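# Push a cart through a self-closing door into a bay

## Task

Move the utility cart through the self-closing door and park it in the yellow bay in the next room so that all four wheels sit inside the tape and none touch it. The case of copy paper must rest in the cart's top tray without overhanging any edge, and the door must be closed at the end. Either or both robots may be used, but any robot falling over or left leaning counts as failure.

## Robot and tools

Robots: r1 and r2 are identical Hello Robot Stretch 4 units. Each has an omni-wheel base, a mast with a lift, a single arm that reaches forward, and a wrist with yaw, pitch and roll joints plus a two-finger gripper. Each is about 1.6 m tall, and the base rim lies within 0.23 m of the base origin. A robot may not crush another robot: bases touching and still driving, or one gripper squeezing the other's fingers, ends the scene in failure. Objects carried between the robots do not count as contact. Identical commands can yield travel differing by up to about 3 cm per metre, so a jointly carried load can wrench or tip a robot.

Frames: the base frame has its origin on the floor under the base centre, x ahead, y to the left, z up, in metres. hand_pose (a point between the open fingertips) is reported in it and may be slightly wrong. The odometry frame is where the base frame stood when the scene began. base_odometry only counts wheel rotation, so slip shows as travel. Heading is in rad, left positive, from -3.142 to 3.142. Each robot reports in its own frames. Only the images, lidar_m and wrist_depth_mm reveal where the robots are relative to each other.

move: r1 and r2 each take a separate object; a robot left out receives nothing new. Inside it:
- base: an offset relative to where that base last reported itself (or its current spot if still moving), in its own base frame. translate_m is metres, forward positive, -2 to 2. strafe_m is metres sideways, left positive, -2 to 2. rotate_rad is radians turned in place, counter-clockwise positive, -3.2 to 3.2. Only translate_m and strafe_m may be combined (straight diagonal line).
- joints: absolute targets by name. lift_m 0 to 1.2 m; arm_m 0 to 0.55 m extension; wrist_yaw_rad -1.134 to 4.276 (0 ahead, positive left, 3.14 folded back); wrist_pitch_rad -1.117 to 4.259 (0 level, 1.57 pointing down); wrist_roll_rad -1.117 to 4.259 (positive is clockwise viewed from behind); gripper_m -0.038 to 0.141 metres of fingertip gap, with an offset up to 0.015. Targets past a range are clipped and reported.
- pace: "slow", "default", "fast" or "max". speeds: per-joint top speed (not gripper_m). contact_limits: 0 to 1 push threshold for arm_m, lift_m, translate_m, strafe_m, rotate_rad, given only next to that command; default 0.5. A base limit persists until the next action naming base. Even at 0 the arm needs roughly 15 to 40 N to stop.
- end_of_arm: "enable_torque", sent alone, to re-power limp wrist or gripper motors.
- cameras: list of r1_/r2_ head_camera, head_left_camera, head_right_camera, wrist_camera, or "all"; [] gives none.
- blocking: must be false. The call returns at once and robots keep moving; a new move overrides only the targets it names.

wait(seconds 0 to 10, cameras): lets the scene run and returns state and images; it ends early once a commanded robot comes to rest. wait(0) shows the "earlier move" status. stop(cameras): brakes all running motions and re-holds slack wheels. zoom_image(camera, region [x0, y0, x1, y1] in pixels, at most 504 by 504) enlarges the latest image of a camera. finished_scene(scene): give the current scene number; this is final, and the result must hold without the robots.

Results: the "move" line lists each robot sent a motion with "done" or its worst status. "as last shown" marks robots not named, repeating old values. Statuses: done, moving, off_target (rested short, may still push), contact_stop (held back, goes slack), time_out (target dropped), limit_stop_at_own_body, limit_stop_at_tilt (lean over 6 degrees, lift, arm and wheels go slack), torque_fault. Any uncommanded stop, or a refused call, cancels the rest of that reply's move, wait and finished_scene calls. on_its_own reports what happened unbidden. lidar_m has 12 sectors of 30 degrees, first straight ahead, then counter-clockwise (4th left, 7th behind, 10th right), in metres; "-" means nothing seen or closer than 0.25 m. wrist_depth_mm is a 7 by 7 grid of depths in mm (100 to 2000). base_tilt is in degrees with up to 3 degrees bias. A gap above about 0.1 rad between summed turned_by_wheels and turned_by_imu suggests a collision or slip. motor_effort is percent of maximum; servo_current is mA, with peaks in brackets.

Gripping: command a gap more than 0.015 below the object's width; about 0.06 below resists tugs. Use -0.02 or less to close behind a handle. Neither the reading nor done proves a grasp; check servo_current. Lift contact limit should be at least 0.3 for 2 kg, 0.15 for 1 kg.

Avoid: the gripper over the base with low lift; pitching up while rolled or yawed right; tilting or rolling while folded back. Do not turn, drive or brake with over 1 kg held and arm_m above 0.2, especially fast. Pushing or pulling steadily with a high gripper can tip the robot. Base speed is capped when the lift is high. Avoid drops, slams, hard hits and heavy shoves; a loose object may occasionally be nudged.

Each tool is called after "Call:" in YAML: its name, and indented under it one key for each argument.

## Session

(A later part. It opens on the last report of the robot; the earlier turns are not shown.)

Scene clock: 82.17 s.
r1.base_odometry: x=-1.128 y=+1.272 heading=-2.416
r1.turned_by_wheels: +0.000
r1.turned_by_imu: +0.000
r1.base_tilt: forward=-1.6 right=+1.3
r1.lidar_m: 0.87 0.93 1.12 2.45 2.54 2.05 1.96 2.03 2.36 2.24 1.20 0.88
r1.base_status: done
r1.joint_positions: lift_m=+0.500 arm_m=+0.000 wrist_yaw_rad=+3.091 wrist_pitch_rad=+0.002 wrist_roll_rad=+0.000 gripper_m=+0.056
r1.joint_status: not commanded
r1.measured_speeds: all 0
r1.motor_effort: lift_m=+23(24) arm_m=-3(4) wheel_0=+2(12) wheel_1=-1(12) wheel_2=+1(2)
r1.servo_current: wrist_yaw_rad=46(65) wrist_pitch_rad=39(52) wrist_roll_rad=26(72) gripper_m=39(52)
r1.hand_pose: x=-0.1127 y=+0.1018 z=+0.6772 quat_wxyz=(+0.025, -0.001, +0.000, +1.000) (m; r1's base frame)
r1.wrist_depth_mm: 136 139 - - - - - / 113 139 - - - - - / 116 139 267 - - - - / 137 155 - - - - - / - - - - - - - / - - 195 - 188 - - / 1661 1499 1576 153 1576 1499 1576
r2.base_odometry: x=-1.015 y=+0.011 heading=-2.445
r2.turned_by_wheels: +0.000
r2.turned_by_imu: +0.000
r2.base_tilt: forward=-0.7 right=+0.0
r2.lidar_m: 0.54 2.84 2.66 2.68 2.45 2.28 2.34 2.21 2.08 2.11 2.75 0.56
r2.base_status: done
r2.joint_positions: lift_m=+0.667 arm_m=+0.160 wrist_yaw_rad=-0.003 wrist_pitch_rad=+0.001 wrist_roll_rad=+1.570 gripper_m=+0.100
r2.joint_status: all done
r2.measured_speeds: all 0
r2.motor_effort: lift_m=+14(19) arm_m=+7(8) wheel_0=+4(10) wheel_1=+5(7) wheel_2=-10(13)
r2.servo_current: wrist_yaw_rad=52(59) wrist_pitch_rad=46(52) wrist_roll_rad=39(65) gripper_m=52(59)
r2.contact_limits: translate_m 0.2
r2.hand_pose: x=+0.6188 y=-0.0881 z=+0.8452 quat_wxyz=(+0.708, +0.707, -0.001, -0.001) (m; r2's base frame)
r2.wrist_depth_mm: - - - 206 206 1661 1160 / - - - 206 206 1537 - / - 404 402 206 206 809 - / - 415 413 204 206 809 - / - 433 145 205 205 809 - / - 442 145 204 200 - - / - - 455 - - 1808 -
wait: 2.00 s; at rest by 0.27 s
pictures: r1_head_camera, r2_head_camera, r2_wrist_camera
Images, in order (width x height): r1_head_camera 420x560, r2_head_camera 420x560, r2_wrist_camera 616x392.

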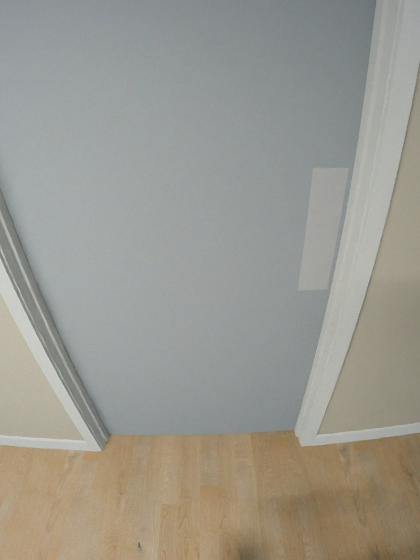

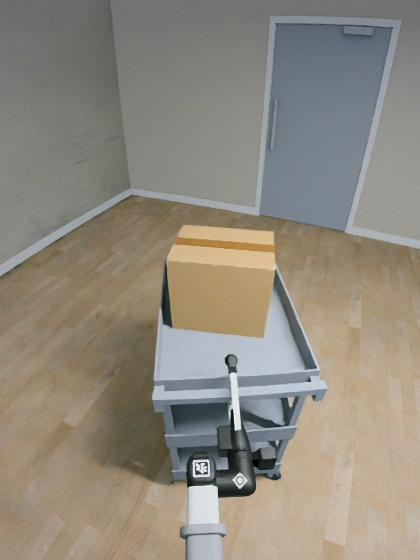

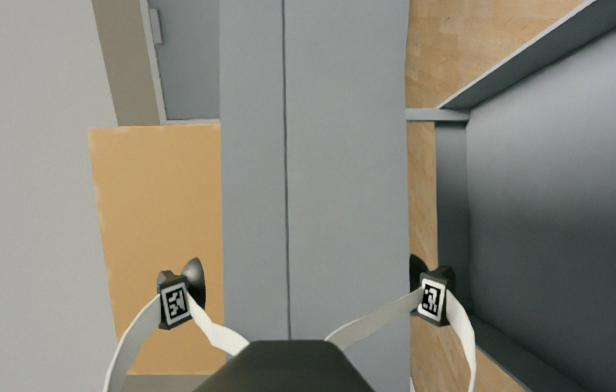

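Call:
move:
  blocking: false
  r2: {"joints":{"lift_m":0.647},"pace":"slow"}
  cameras: []

Call:
wait:
  seconds: 2
  cameras: ["r2_wrist_camera"]

Call:
zoom_image:
  camera: "r2_wrist_camera"
  region: [120, 0, 500, 392]

Scene clock: 89.10 s.
move: r2 moving
r1: as last shown
r1.lidar_m: 0.87 0.90 1.12 2.44 2.54 2.07 1.96 2.05 2.38 2.24 1.20 0.88
r1.motor_effort: lift_m=+23(23) arm_m=-4(4) wheel_0=+2(2) wheel_1=-1(1) wheel_2=+1(1)
r1.servo_current: wrist_yaw_rad=52(65) wrist_pitch_rad=46(46) wrist_roll_rad=39(65) gripper_m=46(46)
r1.wrist_depth_mm: 136 138 - - - - - / 113 139 - - - - - / 116 139 267 - - - - / 137 155 - - - - - / - - - - - - - / - - 194 - 187 - - / 1808 1576 1537 153 1618 1464 1618
r2.base_odometry: x=-1.015 y=+0.011 heading=-2.445
r2.turned_by_wheels: +0.000
r2.turned_by_imu: +0.000
r2.base_tilt: forward=-0.7 right=+0.1
r2.lidar_m: 0.52 2.86 2.63 2.70 2.45 2.28 2.35 2.22 2.06 2.13 2.76 0.57
r2.base_status: not commanded
r2.joint_positions: lift_m=+0.649 arm_m=+0.160 wrist_yaw_rad=-0.003 wrist_pitch_rad=-0.001 wrist_roll_rad=+1.570 gripper_m=+0.100
r2.joint_status: lift_m moving
r2.measured_speeds: translate_m=+0.000 strafe_m=+0.000 rotate_rad=+0.000 lift_m=-0.028 arm_m=+0.000 wrist_yaw_rad=+0.000 wrist_pitch_rad=-0.016 wrist_roll_rad=+0.000
r2.motor_effort: lift_m=+7(16) arm_m=+7(8) wheel_0=+4(4) wheel_1=+5(6) wheel_2=-10(10)
r2.servo_current: wrist_yaw_rad=46(52) wrist_pitch_rad=39(39) wrist_roll_rad=52(65) gripper_m=52(52)
r2.contact_limits: translate_m 0.2
r2.hand_pose: x=+0.6188 y=-0.0881 z=+0.8278 quat_wxyz=(+0.708, +0.707, -0.001, -0.001) (m; r2's base frame)
r2.wrist_depth_mm: - - 146 206 204 1756 1229 / - - 146 205 204 1708 - / - 413 146 205 204 768 - / - 424 146 205 204 788 - / - 439 145 204 204 788 - / - 449 145 204 192 - - / - 469 462 - - 1921 -
pictures: none
No camera images: "cameras" was empty.

Scene clock: 89.53 s.
earlier move: r2 done
r1.base_odometry: x=-1.128 y=+1.272 heading=-2.416
r1.turned_by_wheels: +0.000
r1.turned_by_imu: +0.000
r1.base_tilt: forward=-1.6 right=+1.3
r1.lidar_m: 0.87 0.91 1.14 2.44 2.56 2.09 1.96 2.05 2.39 2.25 1.21 0.86
r1.base_status: not commanded
r1.joint_positions: lift_m=+0.500 arm_m=+0.000 wrist_yaw_rad=+3.091 wrist_pitch_rad=+0.002 wrist_roll_rad=+0.000 gripper_m=+0.056
r1.joint_status: not commanded
r1.measured_speeds: all 0
r1.motor_effort: lift_m=+23(23) arm_m=-4(4) wheel_0=+2(2) wheel_1=-1(1) wheel_2=+1(1)
r1.servo_current: wrist_yaw_rad=52(65) wrist_pitch_rad=39(46) wrist_roll_rad=52(65) gripper_m=39(46)
r1.hand_pose: x=-0.1127 y=+0.1018 z=+0.6772 quat_wxyz=(+0.025, -0.001, +0.000, +1.000) (m; r1's base frame)
r1.wrist_depth_mm: 136 138 - - - - - / 113 139 - - - - - / 116 140 267 - - - - / 136 155 - - - - - / - - - - - - - / - - 193 - 187 - - / 1756 1537 1537 153 1576 1430 1576
r2.base_odometry: x=-1.015 y=+0.011 heading=-2.445
r2.turned_by_wheels: +0.000
r2.turned_by_imu: +0.000
r2.base_tilt: forward=-0.7 right=+0.1
r2.lidar_m: 0.52 2.88 2.64 2.70 2.43 2.30 2.33 2.21 2.08 2.13 2.76 0.56
r2.base_status: not commanded
r2.joint_positions: lift_m=+0.648 arm_m=+0.160 wrist_yaw_rad=-0.003 wrist_pitch_rad=-0.002 wrist_roll_rad=+1.570 gripper_m=+0.100
r2.joint_status: all done
r2.measured_speeds: all 0
r2.motor_effort: lift_m=+9(16) arm_m=+7(8) wheel_0=+4(4) wheel_1=+6(6) wheel_2=-10(10)
r2.servo_current: wrist_yaw_rad=39(52) wrist_pitch_rad=46(46) wrist_roll_rad=52(65) gripper_m=59(59)
r2.contact_limits: translate_m 0.2
r2.hand_pose: x=+0.6188 y=-0.0881 z=+0.8265 quat_wxyz=(+0.708, +0.707, -0.002, +0.000) (m; r2's base frame)
r2.wrist_depth_mm: - - 146 205 204 1708 1229 / - - 147 205 204 1808 - / - 415 146 206 205 788 - / - 424 146 204 203 798 - / - 439 145 204 204 788 - / - 452 145 203 193 - - / - 473 459 - - 1921 -
wait: 0.43 of 2 s (r2 has come to rest)
pictures: r2_wrist_camera
Images, in order (width x height): r2_wrist_camera 616x392.

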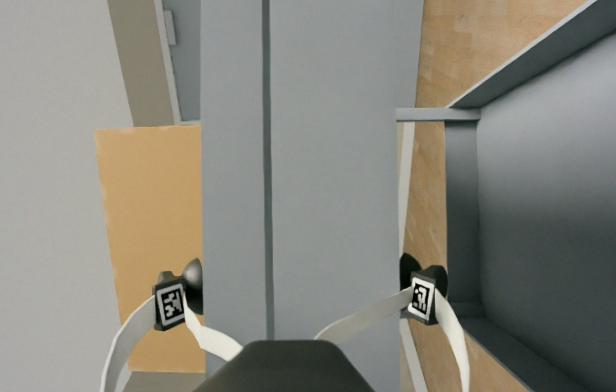

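Scaled by 1.286.

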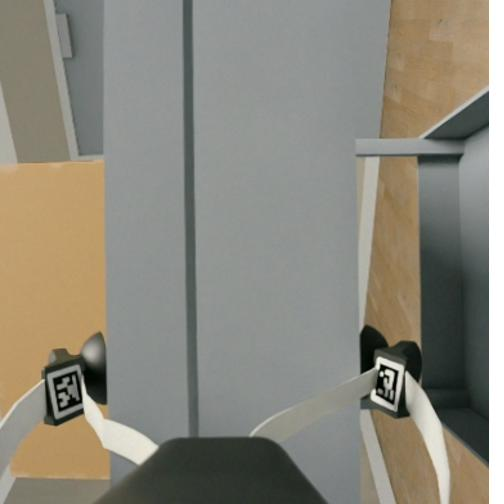

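Call:
move:
  blocking: false
  r2: {"joints":{"arm_m":0.07},"pace":"slow"}
  cameras: []

Call:
wait:
  seconds: 2
  cameras: []

Call:
move:
  blocking: false
  r2: {"joints":{"lift_m":0.69}}
  cameras: []

Call:
wait:
  seconds: 2
  cameras: ["r2_wrist_camera"]

Scene clock: 103.80 s.
move: r2 moving
r1: as last shown
r1.lidar_m: 0.88 0.92 1.14 2.45 2.53 2.09 1.97 2.07 2.38 2.26 1.20 0.91
r1.motor_effort: lift_m=+23(23) arm_m=-4(4) wheel_0=+2(3) wheel_1=+0(1) wheel_2=+0(1)
r1.servo_current: wrist_yaw_rad=39(52) wrist_pitch_rad=46(52) wrist_roll_rad=59(72) gripper_m=46(46)
r1.wrist_depth_mm: 136 138 - - - - - / 113 139 - - - - - / 116 140 267 - - - - / 136 156 - - - - - / - - - - - - - / - - 193 - 187 - - / 1808 1576 1499 153 1576 1464 1618
r2.base_odometry: x=-1.015 y=+0.011 heading=-2.445
r2.turned_by_wheels: +0.000
r2.turned_by_imu: +0.001
r2.base_tilt: forward=-0.7 right=+0.1
r2.lidar_m: 0.53 2.87 2.64 2.69 2.45 2.30 2.35 2.24 2.06 2.13 2.74 0.57
r2.base_status: not commanded
r2.joint_positions: lift_m=+0.648 arm_m=+0.147 wrist_yaw_rad=-0.003 wrist_pitch_rad=-0.002 wrist_roll_rad=+1.570 gripper_m=+0.100
r2.joint_status: arm_m moving
r2.measured_speeds: translate_m=+0.000 strafe_m=+0.000 rotate_rad=+0.000 lift_m=+0.000 arm_m=-0.049 wrist_yaw_rad=+0.000 wrist_pitch_rad=+0.000 wrist_roll_rad=+0.000
r2.motor_effort: lift_m=+9(9) arm_m=-6(10) wheel_0=+2(4) wheel_1=+5(6) wheel_2=-7(10)
r2.servo_current: wrist_yaw_rad=46(52) wrist_pitch_rad=39(46) wrist_roll_rad=59(59) gripper_m=59(59)
r2.contact_limits: translate_m 0.2
r2.hand_pose: x=+0.6065 y=-0.0881 z=+0.8265 quat_wxyz=(+0.708, +0.707, -0.002, +0.000) (m; r2's base frame)
r2.wrist_depth_mm: - - 154 213 - 1708 1138 / - - 154 213 212 1756 - / - 424 154 213 212 778 - / - 433 154 211 211 798 - / - 445 153 213 211 820 - / - 459 153 213 190 - - / - - 473 - - 1921 -
pictures: none
No camera images: "cameras" was empty.

Scene clock: 105.47 s.
earlier move: r2 done
r1.base_odometry: x=-1.128 y=+1.272 heading=-2.416
r1.turned_by_wheels: +0.000
r1.turned_by_imu: +0.000
r1.base_tilt: forward=-1.6 right=+1.3
r1.lidar_m: 0.86 0.92 1.13 2.45 2.54 2.10 1.96 2.07 2.35 2.26 1.23 0.89
r1.base_status: not commanded
r1.joint_positions: lift_m=+0.500 arm_m=+0.000 wrist_yaw_rad=+3.091 wrist_pitch_rad=+0.002 wrist_roll_rad=+0.000 gripper_m=+0.056
r1.joint_status: not commanded
r1.measured_speeds: all 0
r1.motor_effort: lift_m=+23(24) arm_m=-4(4) wheel_0=+2(3) wheel_1=-1(1) wheel_2=+1(1)
r1.servo_current: wrist_yaw_rad=59(78) wrist_pitch_rad=39(52) wrist_roll_rad=52(72) gripper_m=46(46)
r1.hand_pose: x=-0.1127 y=+0.1018 z=+0.6772 quat_wxyz=(+0.025, -0.001, +0.000, +1.000) (m; r1's base frame)
r1.wrist_depth_mm: 137 138 - - - - - / 113 139 - - - - - / 116 140 267 - - - - / 137 155 - - - - - / - - - - - - - / - - 194 - 187 - - / 1708 1576 1576 153 1618 1499 1618
r2.base_odometry: x=-1.015 y=+0.011 heading=-2.445
r2.turned_by_wheels: +0.000
r2.turned_by_imu: +0.000
r2.base_tilt: forward=-0.7 right=+0.1
r2.lidar_m: 0.50 2.87 2.60 2.73 2.45 2.29 2.36 2.24 2.06 2.12 2.77 0.55
r2.base_status: not commanded
r2.joint_positions: lift_m=+0.647 arm_m=+0.070 wrist_yaw_rad=-0.003 wrist_pitch_rad=-0.002 wrist_roll_rad=+1.570 gripper_m=+0.100
r2.joint_status: all done
r2.measured_speeds: all 0
r2.motor_effort: lift_m=+13(14) arm_m=-7(13) wheel_0=+2(4) wheel_1=+5(6) wheel_2=-6(10)
r2.servo_current: wrist_yaw_rad=52(65) wrist_pitch_rad=46(46) wrist_roll_rad=52(65) gripper_m=52(59)
r2.contact_limits: translate_m 0.2
r2.hand_pose: x=+0.5293 y=-0.0881 z=+0.8261 quat_wxyz=(+0.708, +0.707, -0.002, +0.000) (m; r2's base frame)
r2.wrist_depth_mm: - - - 293 - 1661 - / - - - 293 - 707 - / - - 484 291 - - - / - 512 500 291 - - - / - 530 232 291 - - - / - - 196 291 191 - - / - - - - - 1808 -
wait: 1.67 of 2 s (r2 has come to rest)
pictures: none
No camera images: "cameras" was empty.

Scene clock: 105.97 s.
move: r2 moving
r1: as last shown
r1.lidar_m: 0.86 0.93 1.12 2.45 2.55 2.10 1.97 2.04 2.37 2.24 1.17 0.90
r1.motor_effort: lift_m=+23(23) arm_m=-4(4) wheel_0=+2(3) wheel_1=-1(1) wheel_2=+1(1)
r1.servo_current: wrist_yaw_rad=59(65) wrist_pitch_rad=46(46) wrist_roll_rad=33(72) gripper_m=39(46)
r1.wrist_depth_mm: 136 138 - - - - - / 113 139 - - - - - / 116 140 267 - - - - / 137 155 - - - - - / - - - - - - - / - - 194 - 188 - - / 1756 1537 1537 154 1618 1430 1618
r2.base_odometry: x=-1.015 y=+0.011 heading=-2.445
r2.turned_by_wheels: +0.000
r2.turned_by_imu: +0.000
r2.base_tilt: forward=-0.7 right=+0.1
r2.lidar_m: 0.51 2.84 2.66 2.70 2.45 2.28 2.35 2.22 2.07 2.10 2.74 0.56
r2.base_status: not commanded
r2.joint_positions: lift_m=+0.680 arm_m=+0.070 wrist_yaw_rad=-0.003 wrist_pitch_rad=-0.002 wrist_roll_rad=+1.570 gripper_m=+0.100
r2.joint_status: lift_m moving
r2.measured_speeds: translate_m=+0.000 strafe_m=+0.000 rotate_rad=+0.000 lift_m=+0.081 arm_m=+0.000 wrist_yaw_rad=+0.000 wrist_pitch_rad=+0.000 wrist_roll_rad=+0.000
r2.motor_effort: lift_m=+20(24) arm_m=-7(8) wheel_0=+2(3) wheel_1=+5(5) wheel_2=-6(7)
r2.servo_current: wrist_yaw_rad=33(59) wrist_pitch_rad=39(46) wrist_roll_rad=46(59) gripper_m=46(59)
r2.contact_limits: translate_m 0.2
r2.hand_pose: x=+0.5293 y=-0.0881 z=+0.8588 quat_wxyz=(+0.708, +0.707, -0.002, +0.000) (m; r2's base frame)
r2.wrist_depth_mm: - - - 293 293 1661 1182 / - - - 291 293 1708 - / - - 496 291 293 - - / - - 504 290 293 - - / - - 517 231 291 - - / - - 195 231 193 - - / - - - - - 1863 521
pictures: none
No camera images: "cameras" was empty.

Scene clock: 106.50 s.
earlier move: r2 done
r1.base_odometry: x=-1.128 y=+1.272 heading=-2.416
r1.turned_by_wheels: +0.000
r1.turned_by_imu: +0.000
r1.base_tilt: forward=-1.6 right=+1.2
r1.lidar_m: 0.87 0.92 1.13 2.45 2.52 2.04 1.97 2.05 2.38 2.22 1.23 0.90
r1.base_status: not commanded
r1.joint_positions: lift_m=+0.500 arm_m=+0.000 wrist_yaw_rad=+3.091 wrist_pitch_rad=+0.002 wrist_roll_rad=+0.000 gripper_m=+0.056
r1.joint_status: not commanded
r1.measured_speeds: all 0
r1.motor_effort: lift_m=+23(23) arm_m=-4(4) wheel_0=+2(3) wheel_1=-1(1) wheel_2=+1(1)
r1.servo_current: wrist_yaw_rad=46(65) wrist_pitch_rad=46(46) wrist_roll_rad=46(72) gripper_m=46(46)
r1.hand_pose: x=-0.1127 y=+0.1018 z=+0.6772 quat_wxyz=(+0.025, -0.001, +0.000, +1.000) (m; r1's base frame)
r1.wrist_depth_mm: 136 138 - - - - - / 113 139 - - - - - / 116 139 267 - - - - / 137 156 - - - - - / - - - - - - - / - - 193 - 187 - - / 1708 1537 1537 153 1576 1464 1618
r2.base_odometry: x=-1.015 y=+0.011 heading=-2.445
r2.turned_by_wheels: +0.000
r2.turned_by_imu: +0.000
r2.base_tilt: forward=-0.7 right=+0.1
r2.lidar_m: 0.51 2.87 2.64 2.70 2.44 2.29 2.32 2.20 2.06 2.11 2.75 0.54
r2.base_status: not commanded
r2.joint_positions: lift_m=+0.690 arm_m=+0.070 wrist_yaw_rad=-0.003 wrist_pitch_rad=-0.002 wrist_roll_rad=+1.570 gripper_m=+0.100
r2.joint_status: all done
r2.measured_speeds: all 0
r2.motor_effort: lift_m=+21(25) arm_m=-7(8) wheel_0=+2(3) wheel_1=+5(5) wheel_2=-6(7)
r2.servo_current: wrist_yaw_rad=46(59) wrist_pitch_rad=39(46) wrist_roll_rad=52(59) gripper_m=59(59)
r2.contact_limits: translate_m 0.2
r2.hand_pose: x=+0.5293 y=-0.0881 z=+0.8685 quat_wxyz=(+0.708, +0.707, -0.002, +0.000) (m; r2's base frame)
r2.wrist_depth_mm: - - - 293 293 1708 1182 / - - - 290 291 1661 - / - - 500 232 291 891 - / - - 504 232 290 891 - / - - 521 291 290 891 - / - - 195 232 193 - - / - - - - - 1921 521
wait: 0.53 of 2 s (r2 has come to rest)
pictures: r2_wrist_camera
Images, in order (width x height): r2_wrist_camera 616x392.

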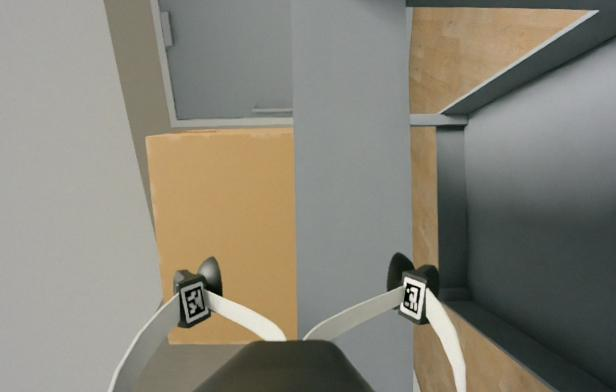

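Call:
move:
  blocking: false
  r2: {"joints":{"gripper_m":0.075,"lift_m":0.687}}
  cameras: []

Call:
wait:
  seconds: 1.5
  cameras: []

Call:
move:
  blocking: false
  r2: {"joints":{"arm_m":0.125},"pace":"slow","contact_limits":{"arm_m":0}}
  cameras: []

Call:
wait:
  seconds: 2
  cameras: ["r2_wrist_camera"]

Scene clock: 113.90 s.
move: r2 moving
r1: as last shown
r1.lidar_m: 0.88 0.90 1.11 2.45 2.54 2.10 1.97 2.06 2.38 2.25 1.21 0.90
r1.motor_effort: lift_m=+23(24) arm_m=-4(4) wheel_0=+2(3) wheel_1=-1(1) wheel_2=+1(1)
r1.servo_current: wrist_yaw_rad=39(59) wrist_pitch_rad=39(46) wrist_roll_rad=46(59) gripper_m=39(46)
r1.wrist_depth_mm: 136 138 - - - - - / 113 139 - - - - - / 116 140 267 - - - - / 137 156 - - - - - / - - - - - - - / - - 193 - 187 - - / 1756 1537 1537 153 1618 1464 1576
r2.base_odometry: x=-1.015 y=+0.011 heading=-2.445
r2.turned_by_wheels: +0.000
r2.turned_by_imu: +0.000
r2.base_tilt: forward=-0.7 right=+0.1
r2.lidar_m: 0.50 2.84 2.66 2.67 2.44 2.28 2.36 2.18 2.08 2.13 2.75 0.56
r2.base_status: not commanded
r2.joint_positions: lift_m=+0.687 arm_m=+0.070 wrist_yaw_rad=-0.003 wrist_pitch_rad=-0.002 wrist_roll_rad=+1.570 gripper_m=+0.084
r2.joint_status: gripper_m moving; the others done
r2.measured_speeds: all 0
r2.motor_effort: lift_m=+14(19) arm_m=-7(8) wheel_0=+3(3) wheel_1=+5(5) wheel_2=-6(7)
r2.servo_current: wrist_yaw_rad=52(52) wrist_pitch_rad=39(46) wrist_roll_rad=46(52) gripper_m=85(98)
r2.contact_limits: translate_m 0.2
r2.hand_pose: x=+0.5293 y=-0.0881 z=+0.8661 quat_wxyz=(+0.708, +0.707, -0.002, +0.000) (m; r2's base frame)
r2.wrist_depth_mm: - - - 293 293 1708 1182 / - - - 293 293 1708 - / - - 496 290 291 878 - / - - 504 291 290 891 - / - - 517 232 293 891 - / - - 195 230 190 - - / - - - - 290 1921 517
pictures: none
No camera images: "cameras" was empty.

Scene clock: 114.47 s.
earlier move: r2 done
r1.base_odometry: x=-1.128 y=+1.272 heading=-2.416
r1.turned_by_wheels: +0.000
r1.turned_by_imu: +0.000
r1.base_tilt: forward=-1.6 right=+1.3
r1.lidar_m: 0.88 0.90 1.12 2.46 2.56 2.07 1.97 2.06 2.37 2.24 1.22 0.89
r1.base_status: not commanded
r1.joint_positions: lift_m=+0.500 arm_m=+0.000 wrist_yaw_rad=+3.091 wrist_pitch_rad=+0.002 wrist_roll_rad=+0.000 gripper_m=+0.056
r1.joint_status: not commanded
r1.measured_speeds: all 0
r1.motor_effort: lift_m=+23(24) arm_m=-3(4) wheel_0=+2(3) wheel_1=-1(1) wheel_2=+1(1)
r1.servo_current: wrist_yaw_rad=46(65) wrist_pitch_rad=39(46) wrist_roll_rad=46(59) gripper_m=39(46)
r1.hand_pose: x=-0.1127 y=+0.1018 z=+0.6772 quat_wxyz=(+0.025, -0.001, +0.000, +1.000) (m; r1's base frame)
r1.wrist_depth_mm: 137 138 - - - - - / 113 139 - - - - - / 116 140 265 - - - - / 136 155 - - - - - / - - - - - - - / - - 193 - 187 - - / 1756 1576 1537 153 1618 1464 1618
r2.base_odometry: x=-1.015 y=+0.011 heading=-2.445
r2.turned_by_wheels: +0.000
r2.turned_by_imu: +0.000
r2.base_tilt: forward=-0.7 right=+0.1
r2.lidar_m: 0.52 2.85 2.63 2.70 2.45 2.28 2.33 2.22 2.06 2.12 2.78 0.56
r2.base_status: not commanded
r2.joint_positions: lift_m=+0.687 arm_m=+0.070 wrist_yaw_rad=-0.003 wrist_pitch_rad=-0.002 wrist_roll_rad=+1.570 gripper_m=+0.075
r2.joint_status: all done
r2.measured_speeds: all 0
r2.motor_effort: lift_m=+14(19) arm_m=-7(8) wheel_0=+2(3) wheel_1=+5(5) wheel_2=-6(7)
r2.servo_current: wrist_yaw_rad=33(59) wrist_pitch_rad=39(46) wrist_roll_rad=46(59) gripper_m=52(98)
r2.contact_limits: translate_m 0.2
r2.hand_pose: x=+0.5293 y=-0.0881 z=+0.8661 quat_wxyz=(+0.708, +0.707, -0.002, +0.000) (m; r2's base frame)
r2.wrist_depth_mm: - - - 294 293 1661 1160 / - - - 291 293 1756 - / - - 496 290 293 878 - / - - 504 290 293 878 - / - - 517 232 290 891 - / - - 190 231 192 - - / - - - - 291 1863 521
wait: 0.57 of 1.5 s (r2 has come to rest)
pictures: none
No camera images: "cameras" was empty.

Scene clock: 114.97 s.
move: r2 moving
r1: as last shown
r1.lidar_m: 0.88 0.92 1.11 2.46 2.53 2.08 1.97 2.05 2.37 2.24 1.22 0.89
r1.motor_effort: lift_m=+23(24) arm_m=-4(4) wheel_0=+2(3) wheel_1=-1(1) wheel_2=+1(1)
r1.servo_current: wrist_yaw_rad=39(59) wrist_pitch_rad=46(46) wrist_roll_rad=72(72) gripper_m=39(46)
r1.wrist_depth_mm: 136 138 - - - - - / 113 139 - - - - - / 116 139 266 - - - - / 137 155 - - - - - / - - - - - - - / - - 195 - 187 - - / 1756 1499 1499 153 1618 1499 1618
r2.base_odometry: x=-1.015 y=+0.011 heading=-2.445
r2.turned_by_wheels: +0.000
r2.turned_by_imu: +0.000
r2.base_tilt: forward=-0.7 right=+0.1
r2.lidar_m: 0.51 2.85 2.65 2.69 2.45 2.28 2.32 2.23 2.07 2.15 2.73 0.55
r2.base_status: not commanded
r2.joint_positions: lift_m=+0.687 arm_m=+0.082 wrist_yaw_rad=-0.003 wrist_pitch_rad=-0.002 wrist_roll_rad=+1.570 gripper_m=+0.075
r2.joint_status: arm_m moving
r2.measured_speeds: translate_m=+0.000 strafe_m=+0.000 rotate_rad=+0.000 lift_m=+0.000 arm_m=+0.049 wrist_yaw_rad=+0.000 wrist_pitch_rad=+0.000 wrist_roll_rad=+0.000
r2.motor_effort: lift_m=+14(14) arm_m=+7(10) wheel_0=+3(3) wheel_1=+5(5) wheel_2=-6(7)
r2.servo_current: wrist_yaw_rad=33(59) wrist_pitch_rad=39(46) wrist_roll_rad=59(59) gripper_m=59(59)
r2.contact_limits: arm_m 0; translate_m 0.2
r2.hand_pose: x=+0.5415 y=-0.0881 z=+0.8661 quat_wxyz=(+0.708, +0.707, -0.002, +0.000) (m; r2's base frame)
r2.wrist_depth_mm: - - - 222 282 1708 1160 / - - - 282 281 1756 - / - - 484 282 281 891 - / - - 492 281 281 891 - / - - 504 282 281 866 - / - - 190 221 192 - - / - - - - - 1863 521
pictures: none
No camera images: "cameras" was empty.

Scene clock: 116.07 s.
earlier move: r2 contact_stop
r1.base_odometry: x=-1.128 y=+1.272 heading=-2.416
r1.turned_by_wheels: +0.000
r1.turned_by_imu: +0.000
r1.base_tilt: forward=-1.6 right=+1.3
r1.lidar_m: 0.87 0.92 1.13 2.45 2.54 2.08 1.97 2.03 2.37 2.25 1.22 0.90
r1.base_status: not commanded
r1.joint_positions: lift_m=+0.500 arm_m=+0.000 wrist_yaw_rad=+3.091 wrist_pitch_rad=+0.002 wrist_roll_rad=+0.000 gripper_m=+0.056
r1.joint_status: not commanded
r1.measured_speeds: all 0
r1.motor_effort: lift_m=+24(24) arm_m=-4(4) wheel_0=+2(3) wheel_1=-1(1) wheel_2=+0(1)
r1.servo_current: wrist_yaw_rad=59(59) wrist_pitch_rad=39(46) wrist_roll_rad=46(72) gripper_m=46(46)
r1.hand_pose: x=-0.1127 y=+0.1018 z=+0.6772 quat_wxyz=(+0.025, -0.001, +0.000, +1.000) (m; r1's base frame)
r1.wrist_depth_mm: 136 138 - - - - - / 113 139 - - - - - / 116 140 268 - - - - / 136 156 - - - - - / - - - - - - - / - - 194 - 188 - - / 1756 1537 1499 153 1576 1464 1618
r2.base_odometry: x=-1.015 y=+0.011 heading=-2.445
r2.turned_by_wheels: +0.000
r2.turned_by_imu: +0.000
r2.base_tilt: forward=-0.7 right=+0.1
r2.lidar_m: 0.52 2.85 2.64 2.72 2.43 2.29 2.36 2.21 2.07 2.14 2.77 0.56
r2.base_status: not commanded
r2.joint_positions: lift_m=+0.687 arm_m=+0.122 wrist_yaw_rad=-0.003 wrist_pitch_rad=-0.001 wrist_roll_rad=+1.570 gripper_m=+0.075
r2.joint_status: arm_m contact_stop (moved +0.052 of +0.055)
r2.measured_speeds: all 0
r2.on_its_own: arm_m is slack since a contact_stop
r2.motor_effort: lift_m=+14(14) arm_m=+0(16) wheel_0=+2(3) wheel_1=+5(5) wheel_2=-6(7)
r2.servo_current: wrist_yaw_rad=59(72) wrist_pitch_rad=33(46) wrist_roll_rad=52(59) gripper_m=59(59)
r2.contact_limits: arm_m 0; translate_m 0.2
r2.hand_pose: x=+0.5811 y=-0.0881 z=+0.8657 quat_wxyz=(+0.708, +0.707, -0.001, -0.001) (m; r2's base frame)
r2.wrist_depth_mm: - - - 186 246 1708 1182 / - - - 185 246 1537 - / - - 449 185 245 854 - / - 459 455 185 245 842 - / - - 469 185 243 854 - / - - 190 184 191 - - / - - 500 - 243 1708 -
wait: 1.10 of 2 s (r2 has come to rest)
pictures: r2_wrist_camera
Images, in order (width x height): r2_wrist_camera 616x392.

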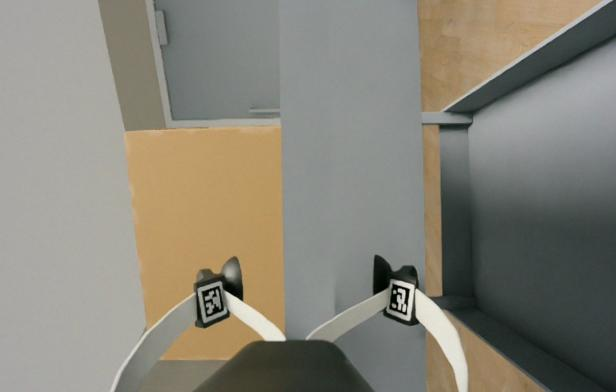

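Call:
move:
  blocking: false
  r2: {"joints":{"gripper_m":-0.03,"arm_m":0.122}}
  cameras: []

Call:
wait:
  seconds: 2.5
  cameras: []

Call:
move:
  blocking: false
  r2: {"base":{"translate_m":-0.3,"strafe_m":0.26},"pace":"slow","contact_limits":{"translate_m":0.6}}
  cameras: []

Call:
wait:
  seconds: 6
  cameras: ["r2_head_camera","r2_wrist_camera"]

Scene clock: 127.90 s.
move: r2 moving
r1: as last shown
r1.lidar_m: 0.88 0.91 1.11 2.45 2.54 2.08 1.96 2.09 2.38 2.24 1.22 0.88
r1.motor_effort: lift_m=+23(24) arm_m=-4(4) wheel_0=+2(2) wheel_1=-1(1) wheel_2=+1(1)
r1.servo_current: wrist_yaw_rad=59(59) wrist_pitch_rad=39(46) wrist_roll_rad=52(65) gripper_m=46(46)
r1.wrist_depth_mm: 136 138 - - - - - / 113 139 - - - - - / 116 140 268 - - - - / 136 156 - - - - - / - - - - - - - / - - 193 - 187 - - / 1756 1464 1537 154 1576 1464 1618
r2.base_odometry: x=-1.015 y=+0.011 heading=-2.445
r2.turned_by_wheels: +0.000
r2.turned_by_imu: +0.000
r2.base_tilt: forward=-0.7 right=+0.1
r2.lidar_m: 0.53 2.85 2.65 2.70 2.46 2.29 2.35 2.25 2.07 2.14 2.76 0.58
r2.base_status: not commanded
r2.joint_positions: lift_m=+0.687 arm_m=+0.122 wrist_yaw_rad=-0.003 wrist_pitch_rad=+0.002 wrist_roll_rad=+1.570 gripper_m=+0.056
r2.joint_status: gripper_m moving; the others done
r2.measured_speeds: translate_m=+0.000 strafe_m=+0.000 rotate_rad=+0.000 lift_m=-0.001 arm_m=+0.000 wrist_yaw_rad=+0.000 wrist_pitch_rad=+0.011 wrist_roll_rad=+0.000
r2.motor_effort: lift_m=+14(14) arm_m=+2(2) wheel_0=+3(3) wheel_1=+5(5) wheel_2=-6(6)
r2.servo_current: wrist_yaw_rad=46(59) wrist_pitch_rad=39(46) wrist_roll_rad=46(59) gripper_m=143(143)
r2.contact_limits: translate_m 0.2
r2.hand_pose: x=+0.5811 y=-0.0881 z=+0.8649 quat_wxyz=(+0.708, +0.707, +0.000, -0.002) (m; r2's base frame)
r2.wrist_depth_mm: - - - 185 246 1661 1138 / - - - 185 246 1708 - / - - 445 186 245 854 - / - 462 455 185 245 854 - / - 480 469 184 244 854 - / - - 195 184 189 - - / - - 496 - 243 1661 -
pictures: none
No camera images: "cameras" was empty.

Scene clock: 129.13 s.
earlier move: r2 done
r1.base_odometry: x=-1.128 y=+1.272 heading=-2.416
r1.turned_by_wheels: +0.000
r1.turned_by_imu: +0.000
r1.base_tilt: forward=-1.6 right=+1.3
r1.lidar_m: 0.87 0.92 1.11 2.46 2.53 2.07 1.96 2.07 2.37 2.25 1.22 0.90
r1.base_status: not commanded
r1.joint_positions: lift_m=+0.500 arm_m=+0.000 wrist_yaw_rad=+3.091 wrist_pitch_rad=+0.002 wrist_roll_rad=+0.000 gripper_m=+0.056
r1.joint_status: not commanded
r1.measured_speeds: all 0
r1.motor_effort: lift_m=+23(24) arm_m=-4(4) wheel_0=+2(3) wheel_1=-1(1) wheel_2=+0(1)
r1.servo_current: wrist_yaw_rad=52(72) wrist_pitch_rad=52(52) wrist_roll_rad=59(65) gripper_m=39(52)
r1.hand_pose: x=-0.1127 y=+0.1018 z=+0.6772 quat_wxyz=(+0.025, -0.001, +0.000, +1.000) (m; r1's base frame)
r1.wrist_depth_mm: 136 138 - - - - - / 113 139 - - - - - / 116 139 267 - - - - / 136 156 - - - - - / - - - - - - - / - - 193 - 187 - - / 1756 1499 1499 153 1576 1464 1661
r2.base_odometry: x=-1.015 y=+0.011 heading=-2.445
r2.turned_by_wheels: +0.000
r2.turned_by_imu: +0.000
r2.base_tilt: forward=-0.7 right=+0.1
r2.lidar_m: 0.52 2.87 2.65 2.69 2.46 2.29 2.35 2.22 2.07 2.11 2.78 0.54
r2.base_status: not commanded
r2.joint_positions: lift_m=+0.687 arm_m=+0.122 wrist_yaw_rad=+0.001 wrist_pitch_rad=+0.002 wrist_roll_rad=+1.570 gripper_m=-0.028
r2.joint_status: all done
r2.measured_speeds: all 0
r2.motor_effort: lift_m=+16(16) arm_m=-5(5) wheel_0=+0(3) wheel_1=+3(5) wheel_2=+1(6)
r2.servo_current: wrist_yaw_rad=52(65) wrist_pitch_rad=46(46) wrist_roll_rad=46(59) gripper_m=130(306)
r2.contact_limits: translate_m 0.2
r2.hand_pose: x=+0.5814 y=-0.0871 z=+0.8647 quat_wxyz=(+0.708, +0.707, +0.001, +0.000) (m; r2's base frame)
r2.wrist_depth_mm: - - - 172 231 1618 504 / - - - 173 232 759 - / - 436 433 173 233 831 - / - 452 445 233 234 831 - / - 469 462 174 236 831 - / - - 185 174 178 - - / - - 492 - 235 1618 -
wait: 1.23 of 2.5 s (r2 has come to rest)
pictures: none
No camera images: "cameras" was empty.

Scene clock: 129.63 s.
move: r2 moving
r1: as last shown
r1.lidar_m: 0.88 0.91 1.13 2.45 2.54 2.07 1.97 2.07 2.39 2.26 1.22 0.90
r1.motor_effort: lift_m=+23(24) arm_m=-4(4) wheel_0=+2(2) wheel_1=-1(1) wheel_2=+1(1)
r1.servo_current: wrist_yaw_rad=52(65) wrist_pitch_rad=39(52) wrist_roll_rad=33(65) gripper_m=46(46)
r1.wrist_depth_mm: 136 138 - - - - - / 113 139 - - - - - / 116 139 266 - - - - / 136 156 - - - - - / - - - - - - - / - - 194 - 187 - - / 1756 1499 1537 154 1618 1430 1576
r2.base_odometry: x=-1.002 y=+0.011 heading=-2.444
r2.turned_by_wheels: +0.001
r2.turned_by_imu: +0.001
r2.base_tilt: forward=-0.6 right=+0.1
r2.lidar_m: 0.52 2.84 2.64 2.71 2.46 2.26 2.32 2.21 2.07 2.12 2.78 0.55
r2.base_status: translate_m moving; strafe_m moving
r2.joint_positions: lift_m=+0.687 arm_m=+0.122 wrist_yaw_rad=+0.002 wrist_pitch_rad=+0.002 wrist_roll_rad=+1.570 gripper_m=-0.028
r2.joint_status: not commanded
r2.measured_speeds: translate_m=-0.037 strafe_m=+0.033 rotate_rad=-0.001 lift_m=+0.000 arm_m=+0.000 wrist_yaw_rad=+0.005 wrist_pitch_rad=+0.000 wrist_roll_rad=+0.000
r2.motor_effort: lift_m=+16(16) arm_m=-5(5) wheel_0=-10(10) wheel_1=+4(6) wheel_2=+14(14)
r2.servo_current: wrist_yaw_rad=46(59) wrist_pitch_rad=39(46) wrist_roll_rad=52(59) gripper_m=124(130)
r2.contact_limits: translate_m 0.6
r2.hand_pose: x=+0.5815 y=-0.0869 z=+0.8647 quat_wxyz=(+0.708, +0.707, +0.001, +0.000) (m; r2's base frame)
r2.wrist_depth_mm: - - - 170 229 1618 517 / - - - 171 231 750 - / - 433 430 172 232 831 - / - 452 445 232 233 831 - / - 473 462 173 234 831 - / - - 185 174 178 - - / - - - - 236 1576 -
pictures: none
No camera images: "cameras" was empty.

Scene clock: 134.33 s.
earlier move: r2 done
r1.base_odometry: x=-1.128 y=+1.272 heading=-2.416
r1.turned_by_wheels: +0.000
r1.turned_by_imu: +0.000
r1.base_tilt: forward=-1.6 right=+1.2
r1.lidar_m: 0.89 0.93 1.12 2.47 2.54 2.08 1.97 2.08 2.37 2.26 1.21 0.91
r1.base_status: not commanded
r1.joint_positions: lift_m=+0.500 arm_m=+0.000 wrist_yaw_rad=+3.091 wrist_pitch_rad=+0.002 wrist_roll_rad=+0.000 gripper_m=+0.056
r1.joint_status: not commanded
r1.measured_speeds: all 0
r1.motor_effort: lift_m=+23(24) arm_m=-4(4) wheel_0=+2(3) wheel_1=-1(1) wheel_2=+1(1)
r1.servo_current: wrist_yaw_rad=52(65) wrist_pitch_rad=46(52) wrist_roll_rad=52(72) gripper_m=46(46)
r1.hand_pose: x=-0.1127 y=+0.1018 z=+0.6772 quat_wxyz=(+0.025, -0.001, +0.000, +1.000) (m; r1's base frame)
r1.wrist_depth_mm: 136 138 - - - - - / 113 139 - - - - - / 116 139 267 - - - - / 136 156 - - - - - / - - - - - - - / - - 193 - 188 - - / 1808 1499 1499 153 1618 1499 1618
r2.base_odometry: x=-0.619 y=+0.005 heading=-2.443
r2.turned_by_wheels: +0.000
r2.turned_by_imu: +0.002
r2.base_tilt: forward=-0.7 right=+0.1
r2.lidar_m: 0.53 2.72 2.53 2.62 2.03 1.89 1.96 2.34 2.16 2.23 2.89 0.52
r2.base_status: done
r2.joint_positions: lift_m=+0.687 arm_m=+0.122 wrist_yaw_rad=+0.003 wrist_pitch_rad=+0.002 wrist_roll_rad=+1.570 gripper_m=-0.029
r2.joint_status: not commanded
r2.measured_speeds: all 0
r2.motor_effort: lift_m=+16(16) arm_m=-4(5) wheel_0=-1(12) wheel_1=+5(6) wheel_2=+11(16)
r2.servo_current: wrist_yaw_rad=59(65) wrist_pitch_rad=39(46) wrist_roll_rad=59(65) gripper_m=111(130)
r2.contact_limits: translate_m 0.6
r2.hand_pose: x=+0.5816 y=-0.0866 z=+0.8647 quat_wxyz=(+0.708, +0.707, +0.002, +0.000) (m; r2's base frame)
r2.wrist_depth_mm: - - - 138 194 - - / - 387 389 144 202 768 - / - 427 421 150 210 - - / - 466 455 158 219 - - / - - 496 166 228 - - / - - 185 172 179 1499 496 / - - - - - 1661 1118
wait: 4.70 of 6 s (r2 has come to rest)
pictures: r2_head_camera, r2_wrist_camera
Images, in order (width x height): r2_head_camera 420x560, r2_wrist_camera 616x392.

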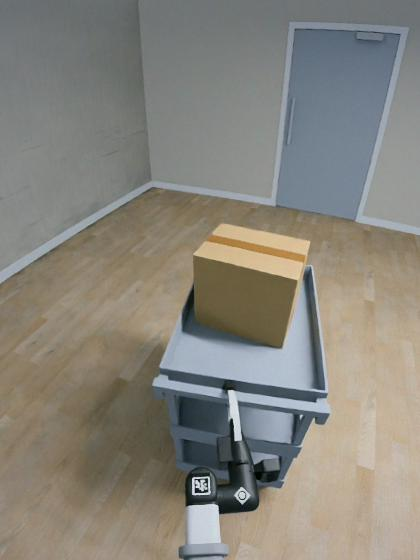

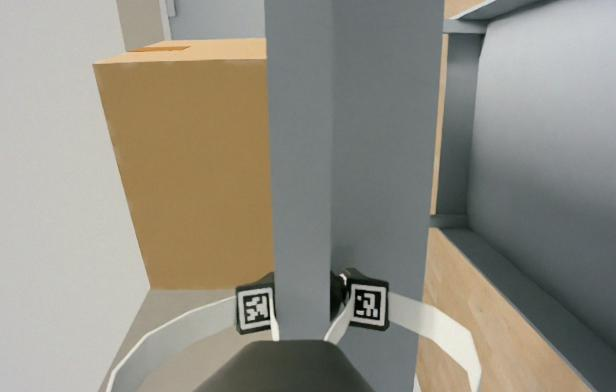

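Call:
move:
  blocking: false
  r2: {"base":{"translate_m":-0.3,"strafe_m":0.28},"pace":"slow","contact_limits":{"translate_m":0.6}}
  cameras: []

Call:
wait:
  seconds: 6
  cameras: ["r2_head_camera"]

Scene clock: 138.90 s.
move: r2 moving
r1: as last shown
r1.lidar_m: 0.87 0.91 1.14 2.45 2.54 2.08 1.96 2.03 2.35 2.23 1.22 0.90
r1.motor_effort: lift_m=+23(23) arm_m=-4(4) wheel_0=+2(3) wheel_1=-1(1) wheel_2=+1(1)
r1.servo_current: wrist_yaw_rad=59(65) wrist_pitch_rad=39(52) wrist_roll_rad=52(59) gripper_m=39(46)
r1.wrist_depth_mm: 136 138 - - - - - / 113 139 - - - - - / 116 139 266 - - - - / 136 156 - - - - - / - - - - - - - / - - 194 - 187 - - / 1756 1464 1537 153 1576 1464 1661
r2.base_odometry: x=-0.606 y=+0.004 heading=-2.443
r2.turned_by_wheels: +0.001
r2.turned_by_imu: +0.001
r2.base_tilt: forward=-0.7 right=+0.1
r2.lidar_m: 0.53 2.75 2.53 2.62 2.05 1.87 1.96 2.34 2.19 2.26 2.92 0.51
r2.base_status: translate_m moving; strafe_m moving
r2.joint_positions: lift_m=+0.687 arm_m=+0.122 wrist_yaw_rad=+0.003 wrist_pitch_rad=+0.002 wrist_roll_rad=+1.570 gripper_m=-0.029
r2.joint_status: not commanded
r2.measured_speeds: translate_m=-0.036 strafe_m=+0.034 rotate_rad=+0.000 lift_m=+0.000 arm_m=+0.000 wrist_yaw_rad=+0.000 wrist_pitch_rad=+0.000 wrist_roll_rad=+0.000
r2.motor_effort: lift_m=+16(16) arm_m=-4(5) wheel_0=-5(10) wheel_1=+5(6) wheel_2=+13(16)
r2.servo_current: wrist_yaw_rad=52(52) wrist_pitch_rad=39(46) wrist_roll_rad=46(65) gripper_m=117(117)
r2.contact_limits: translate_m 0.6
r2.hand_pose: x=+0.5816 y=-0.0866 z=+0.8647 quat_wxyz=(+0.708, +0.707, +0.002, +0.000) (m; r2's base frame)
r2.wrist_depth_mm: - - - 138 194 - - / - 392 392 143 202 768 - / - 427 421 150 210 - - / - 469 452 159 220 - - / - - 492 166 229 - - / - - 185 172 179 1499 496 / - - - - - 1661 1118
pictures: none
No camera images: "cameras" was empty.

Scene clock: 143.73 s.
earlier move: r2 done
r1.base_odometry: x=-1.128 y=+1.272 heading=-2.416
r1.turned_by_wheels: +0.000
r1.turned_by_imu: +0.000
r1.base_tilt: forward=-1.6 right=+1.3
r1.lidar_m: 0.87 0.92 1.13 2.45 2.56 2.10 1.97 2.05 2.37 2.23 1.22 0.89
r1.base_status: not commanded
r1.joint_positions: lift_m=+0.500 arm_m=+0.000 wrist_yaw_rad=+3.091 wrist_pitch_rad=+0.002 wrist_roll_rad=+0.000 gripper_m=+0.056
r1.joint_status: not commanded
r1.measured_speeds: all 0
r1.motor_effort: lift_m=+23(24) arm_m=-4(4) wheel_0=+2(3) wheel_1=-1(1) wheel_2=+0(1)
r1.servo_current: wrist_yaw_rad=46(72) wrist_pitch_rad=46(52) wrist_roll_rad=59(72) gripper_m=39(52)
r1.hand_pose: x=-0.1127 y=+0.1018 z=+0.6772 quat_wxyz=(+0.025, -0.001, +0.000, +1.000) (m; r1's base frame)
r1.wrist_depth_mm: 136 138 - - - - - / 113 139 - - - - - / 116 139 267 - - - - / 136 156 - - - - - / - - - - - - - / - - 193 - 187 - - / 1756 1537 1537 153 1618 1464 1618
r2.base_odometry: x=-0.209 y=-0.017 heading=-2.443
r2.turned_by_wheels: +0.000
r2.turned_by_imu: -0.001
r2.base_tilt: forward=-0.6 right=+0.0
r2.lidar_m: 0.53 2.61 2.41 2.36 1.62 1.51 1.55 2.05 2.30 2.32 3.03 0.50
r2.base_status: done
r2.joint_positions: lift_m=+0.687 arm_m=+0.122 wrist_yaw_rad=+0.002 wrist_pitch_rad=+0.002 wrist_roll_rad=+1.570 gripper_m=-0.029
r2.joint_status: not commanded
r2.measured_speeds: all 0
r2.motor_effort: lift_m=+16(16) arm_m=-4(5) wheel_0=-5(12) wheel_1=+4(7) wheel_2=+7(16)
r2.servo_current: wrist_yaw_rad=39(65) wrist_pitch_rad=39(52) wrist_roll_rad=46(65) gripper_m=104(117)
r2.contact_limits: translate_m 0.6
r2.hand_pose: x=+0.5815 y=-0.0868 z=+0.8647 quat_wxyz=(+0.708, +0.707, +0.002, +0.000) (m; r2's base frame)
r2.wrist_depth_mm: - 349 355 118 172 - - / - 379 387 124 182 - - / - 430 424 132 195 - - / - - 477 142 210 - - / - - - 153 225 1708 - / - - 185 169 179 1499 477 / - - - - 264 1756 1182
wait: 4.83 of 6 s (r2 has come to rest)
pictures: r2_head_camera
Images, in order (width x height): r2_head_camera 420x560.

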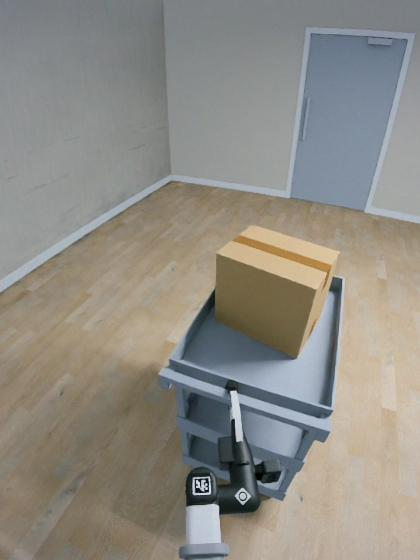

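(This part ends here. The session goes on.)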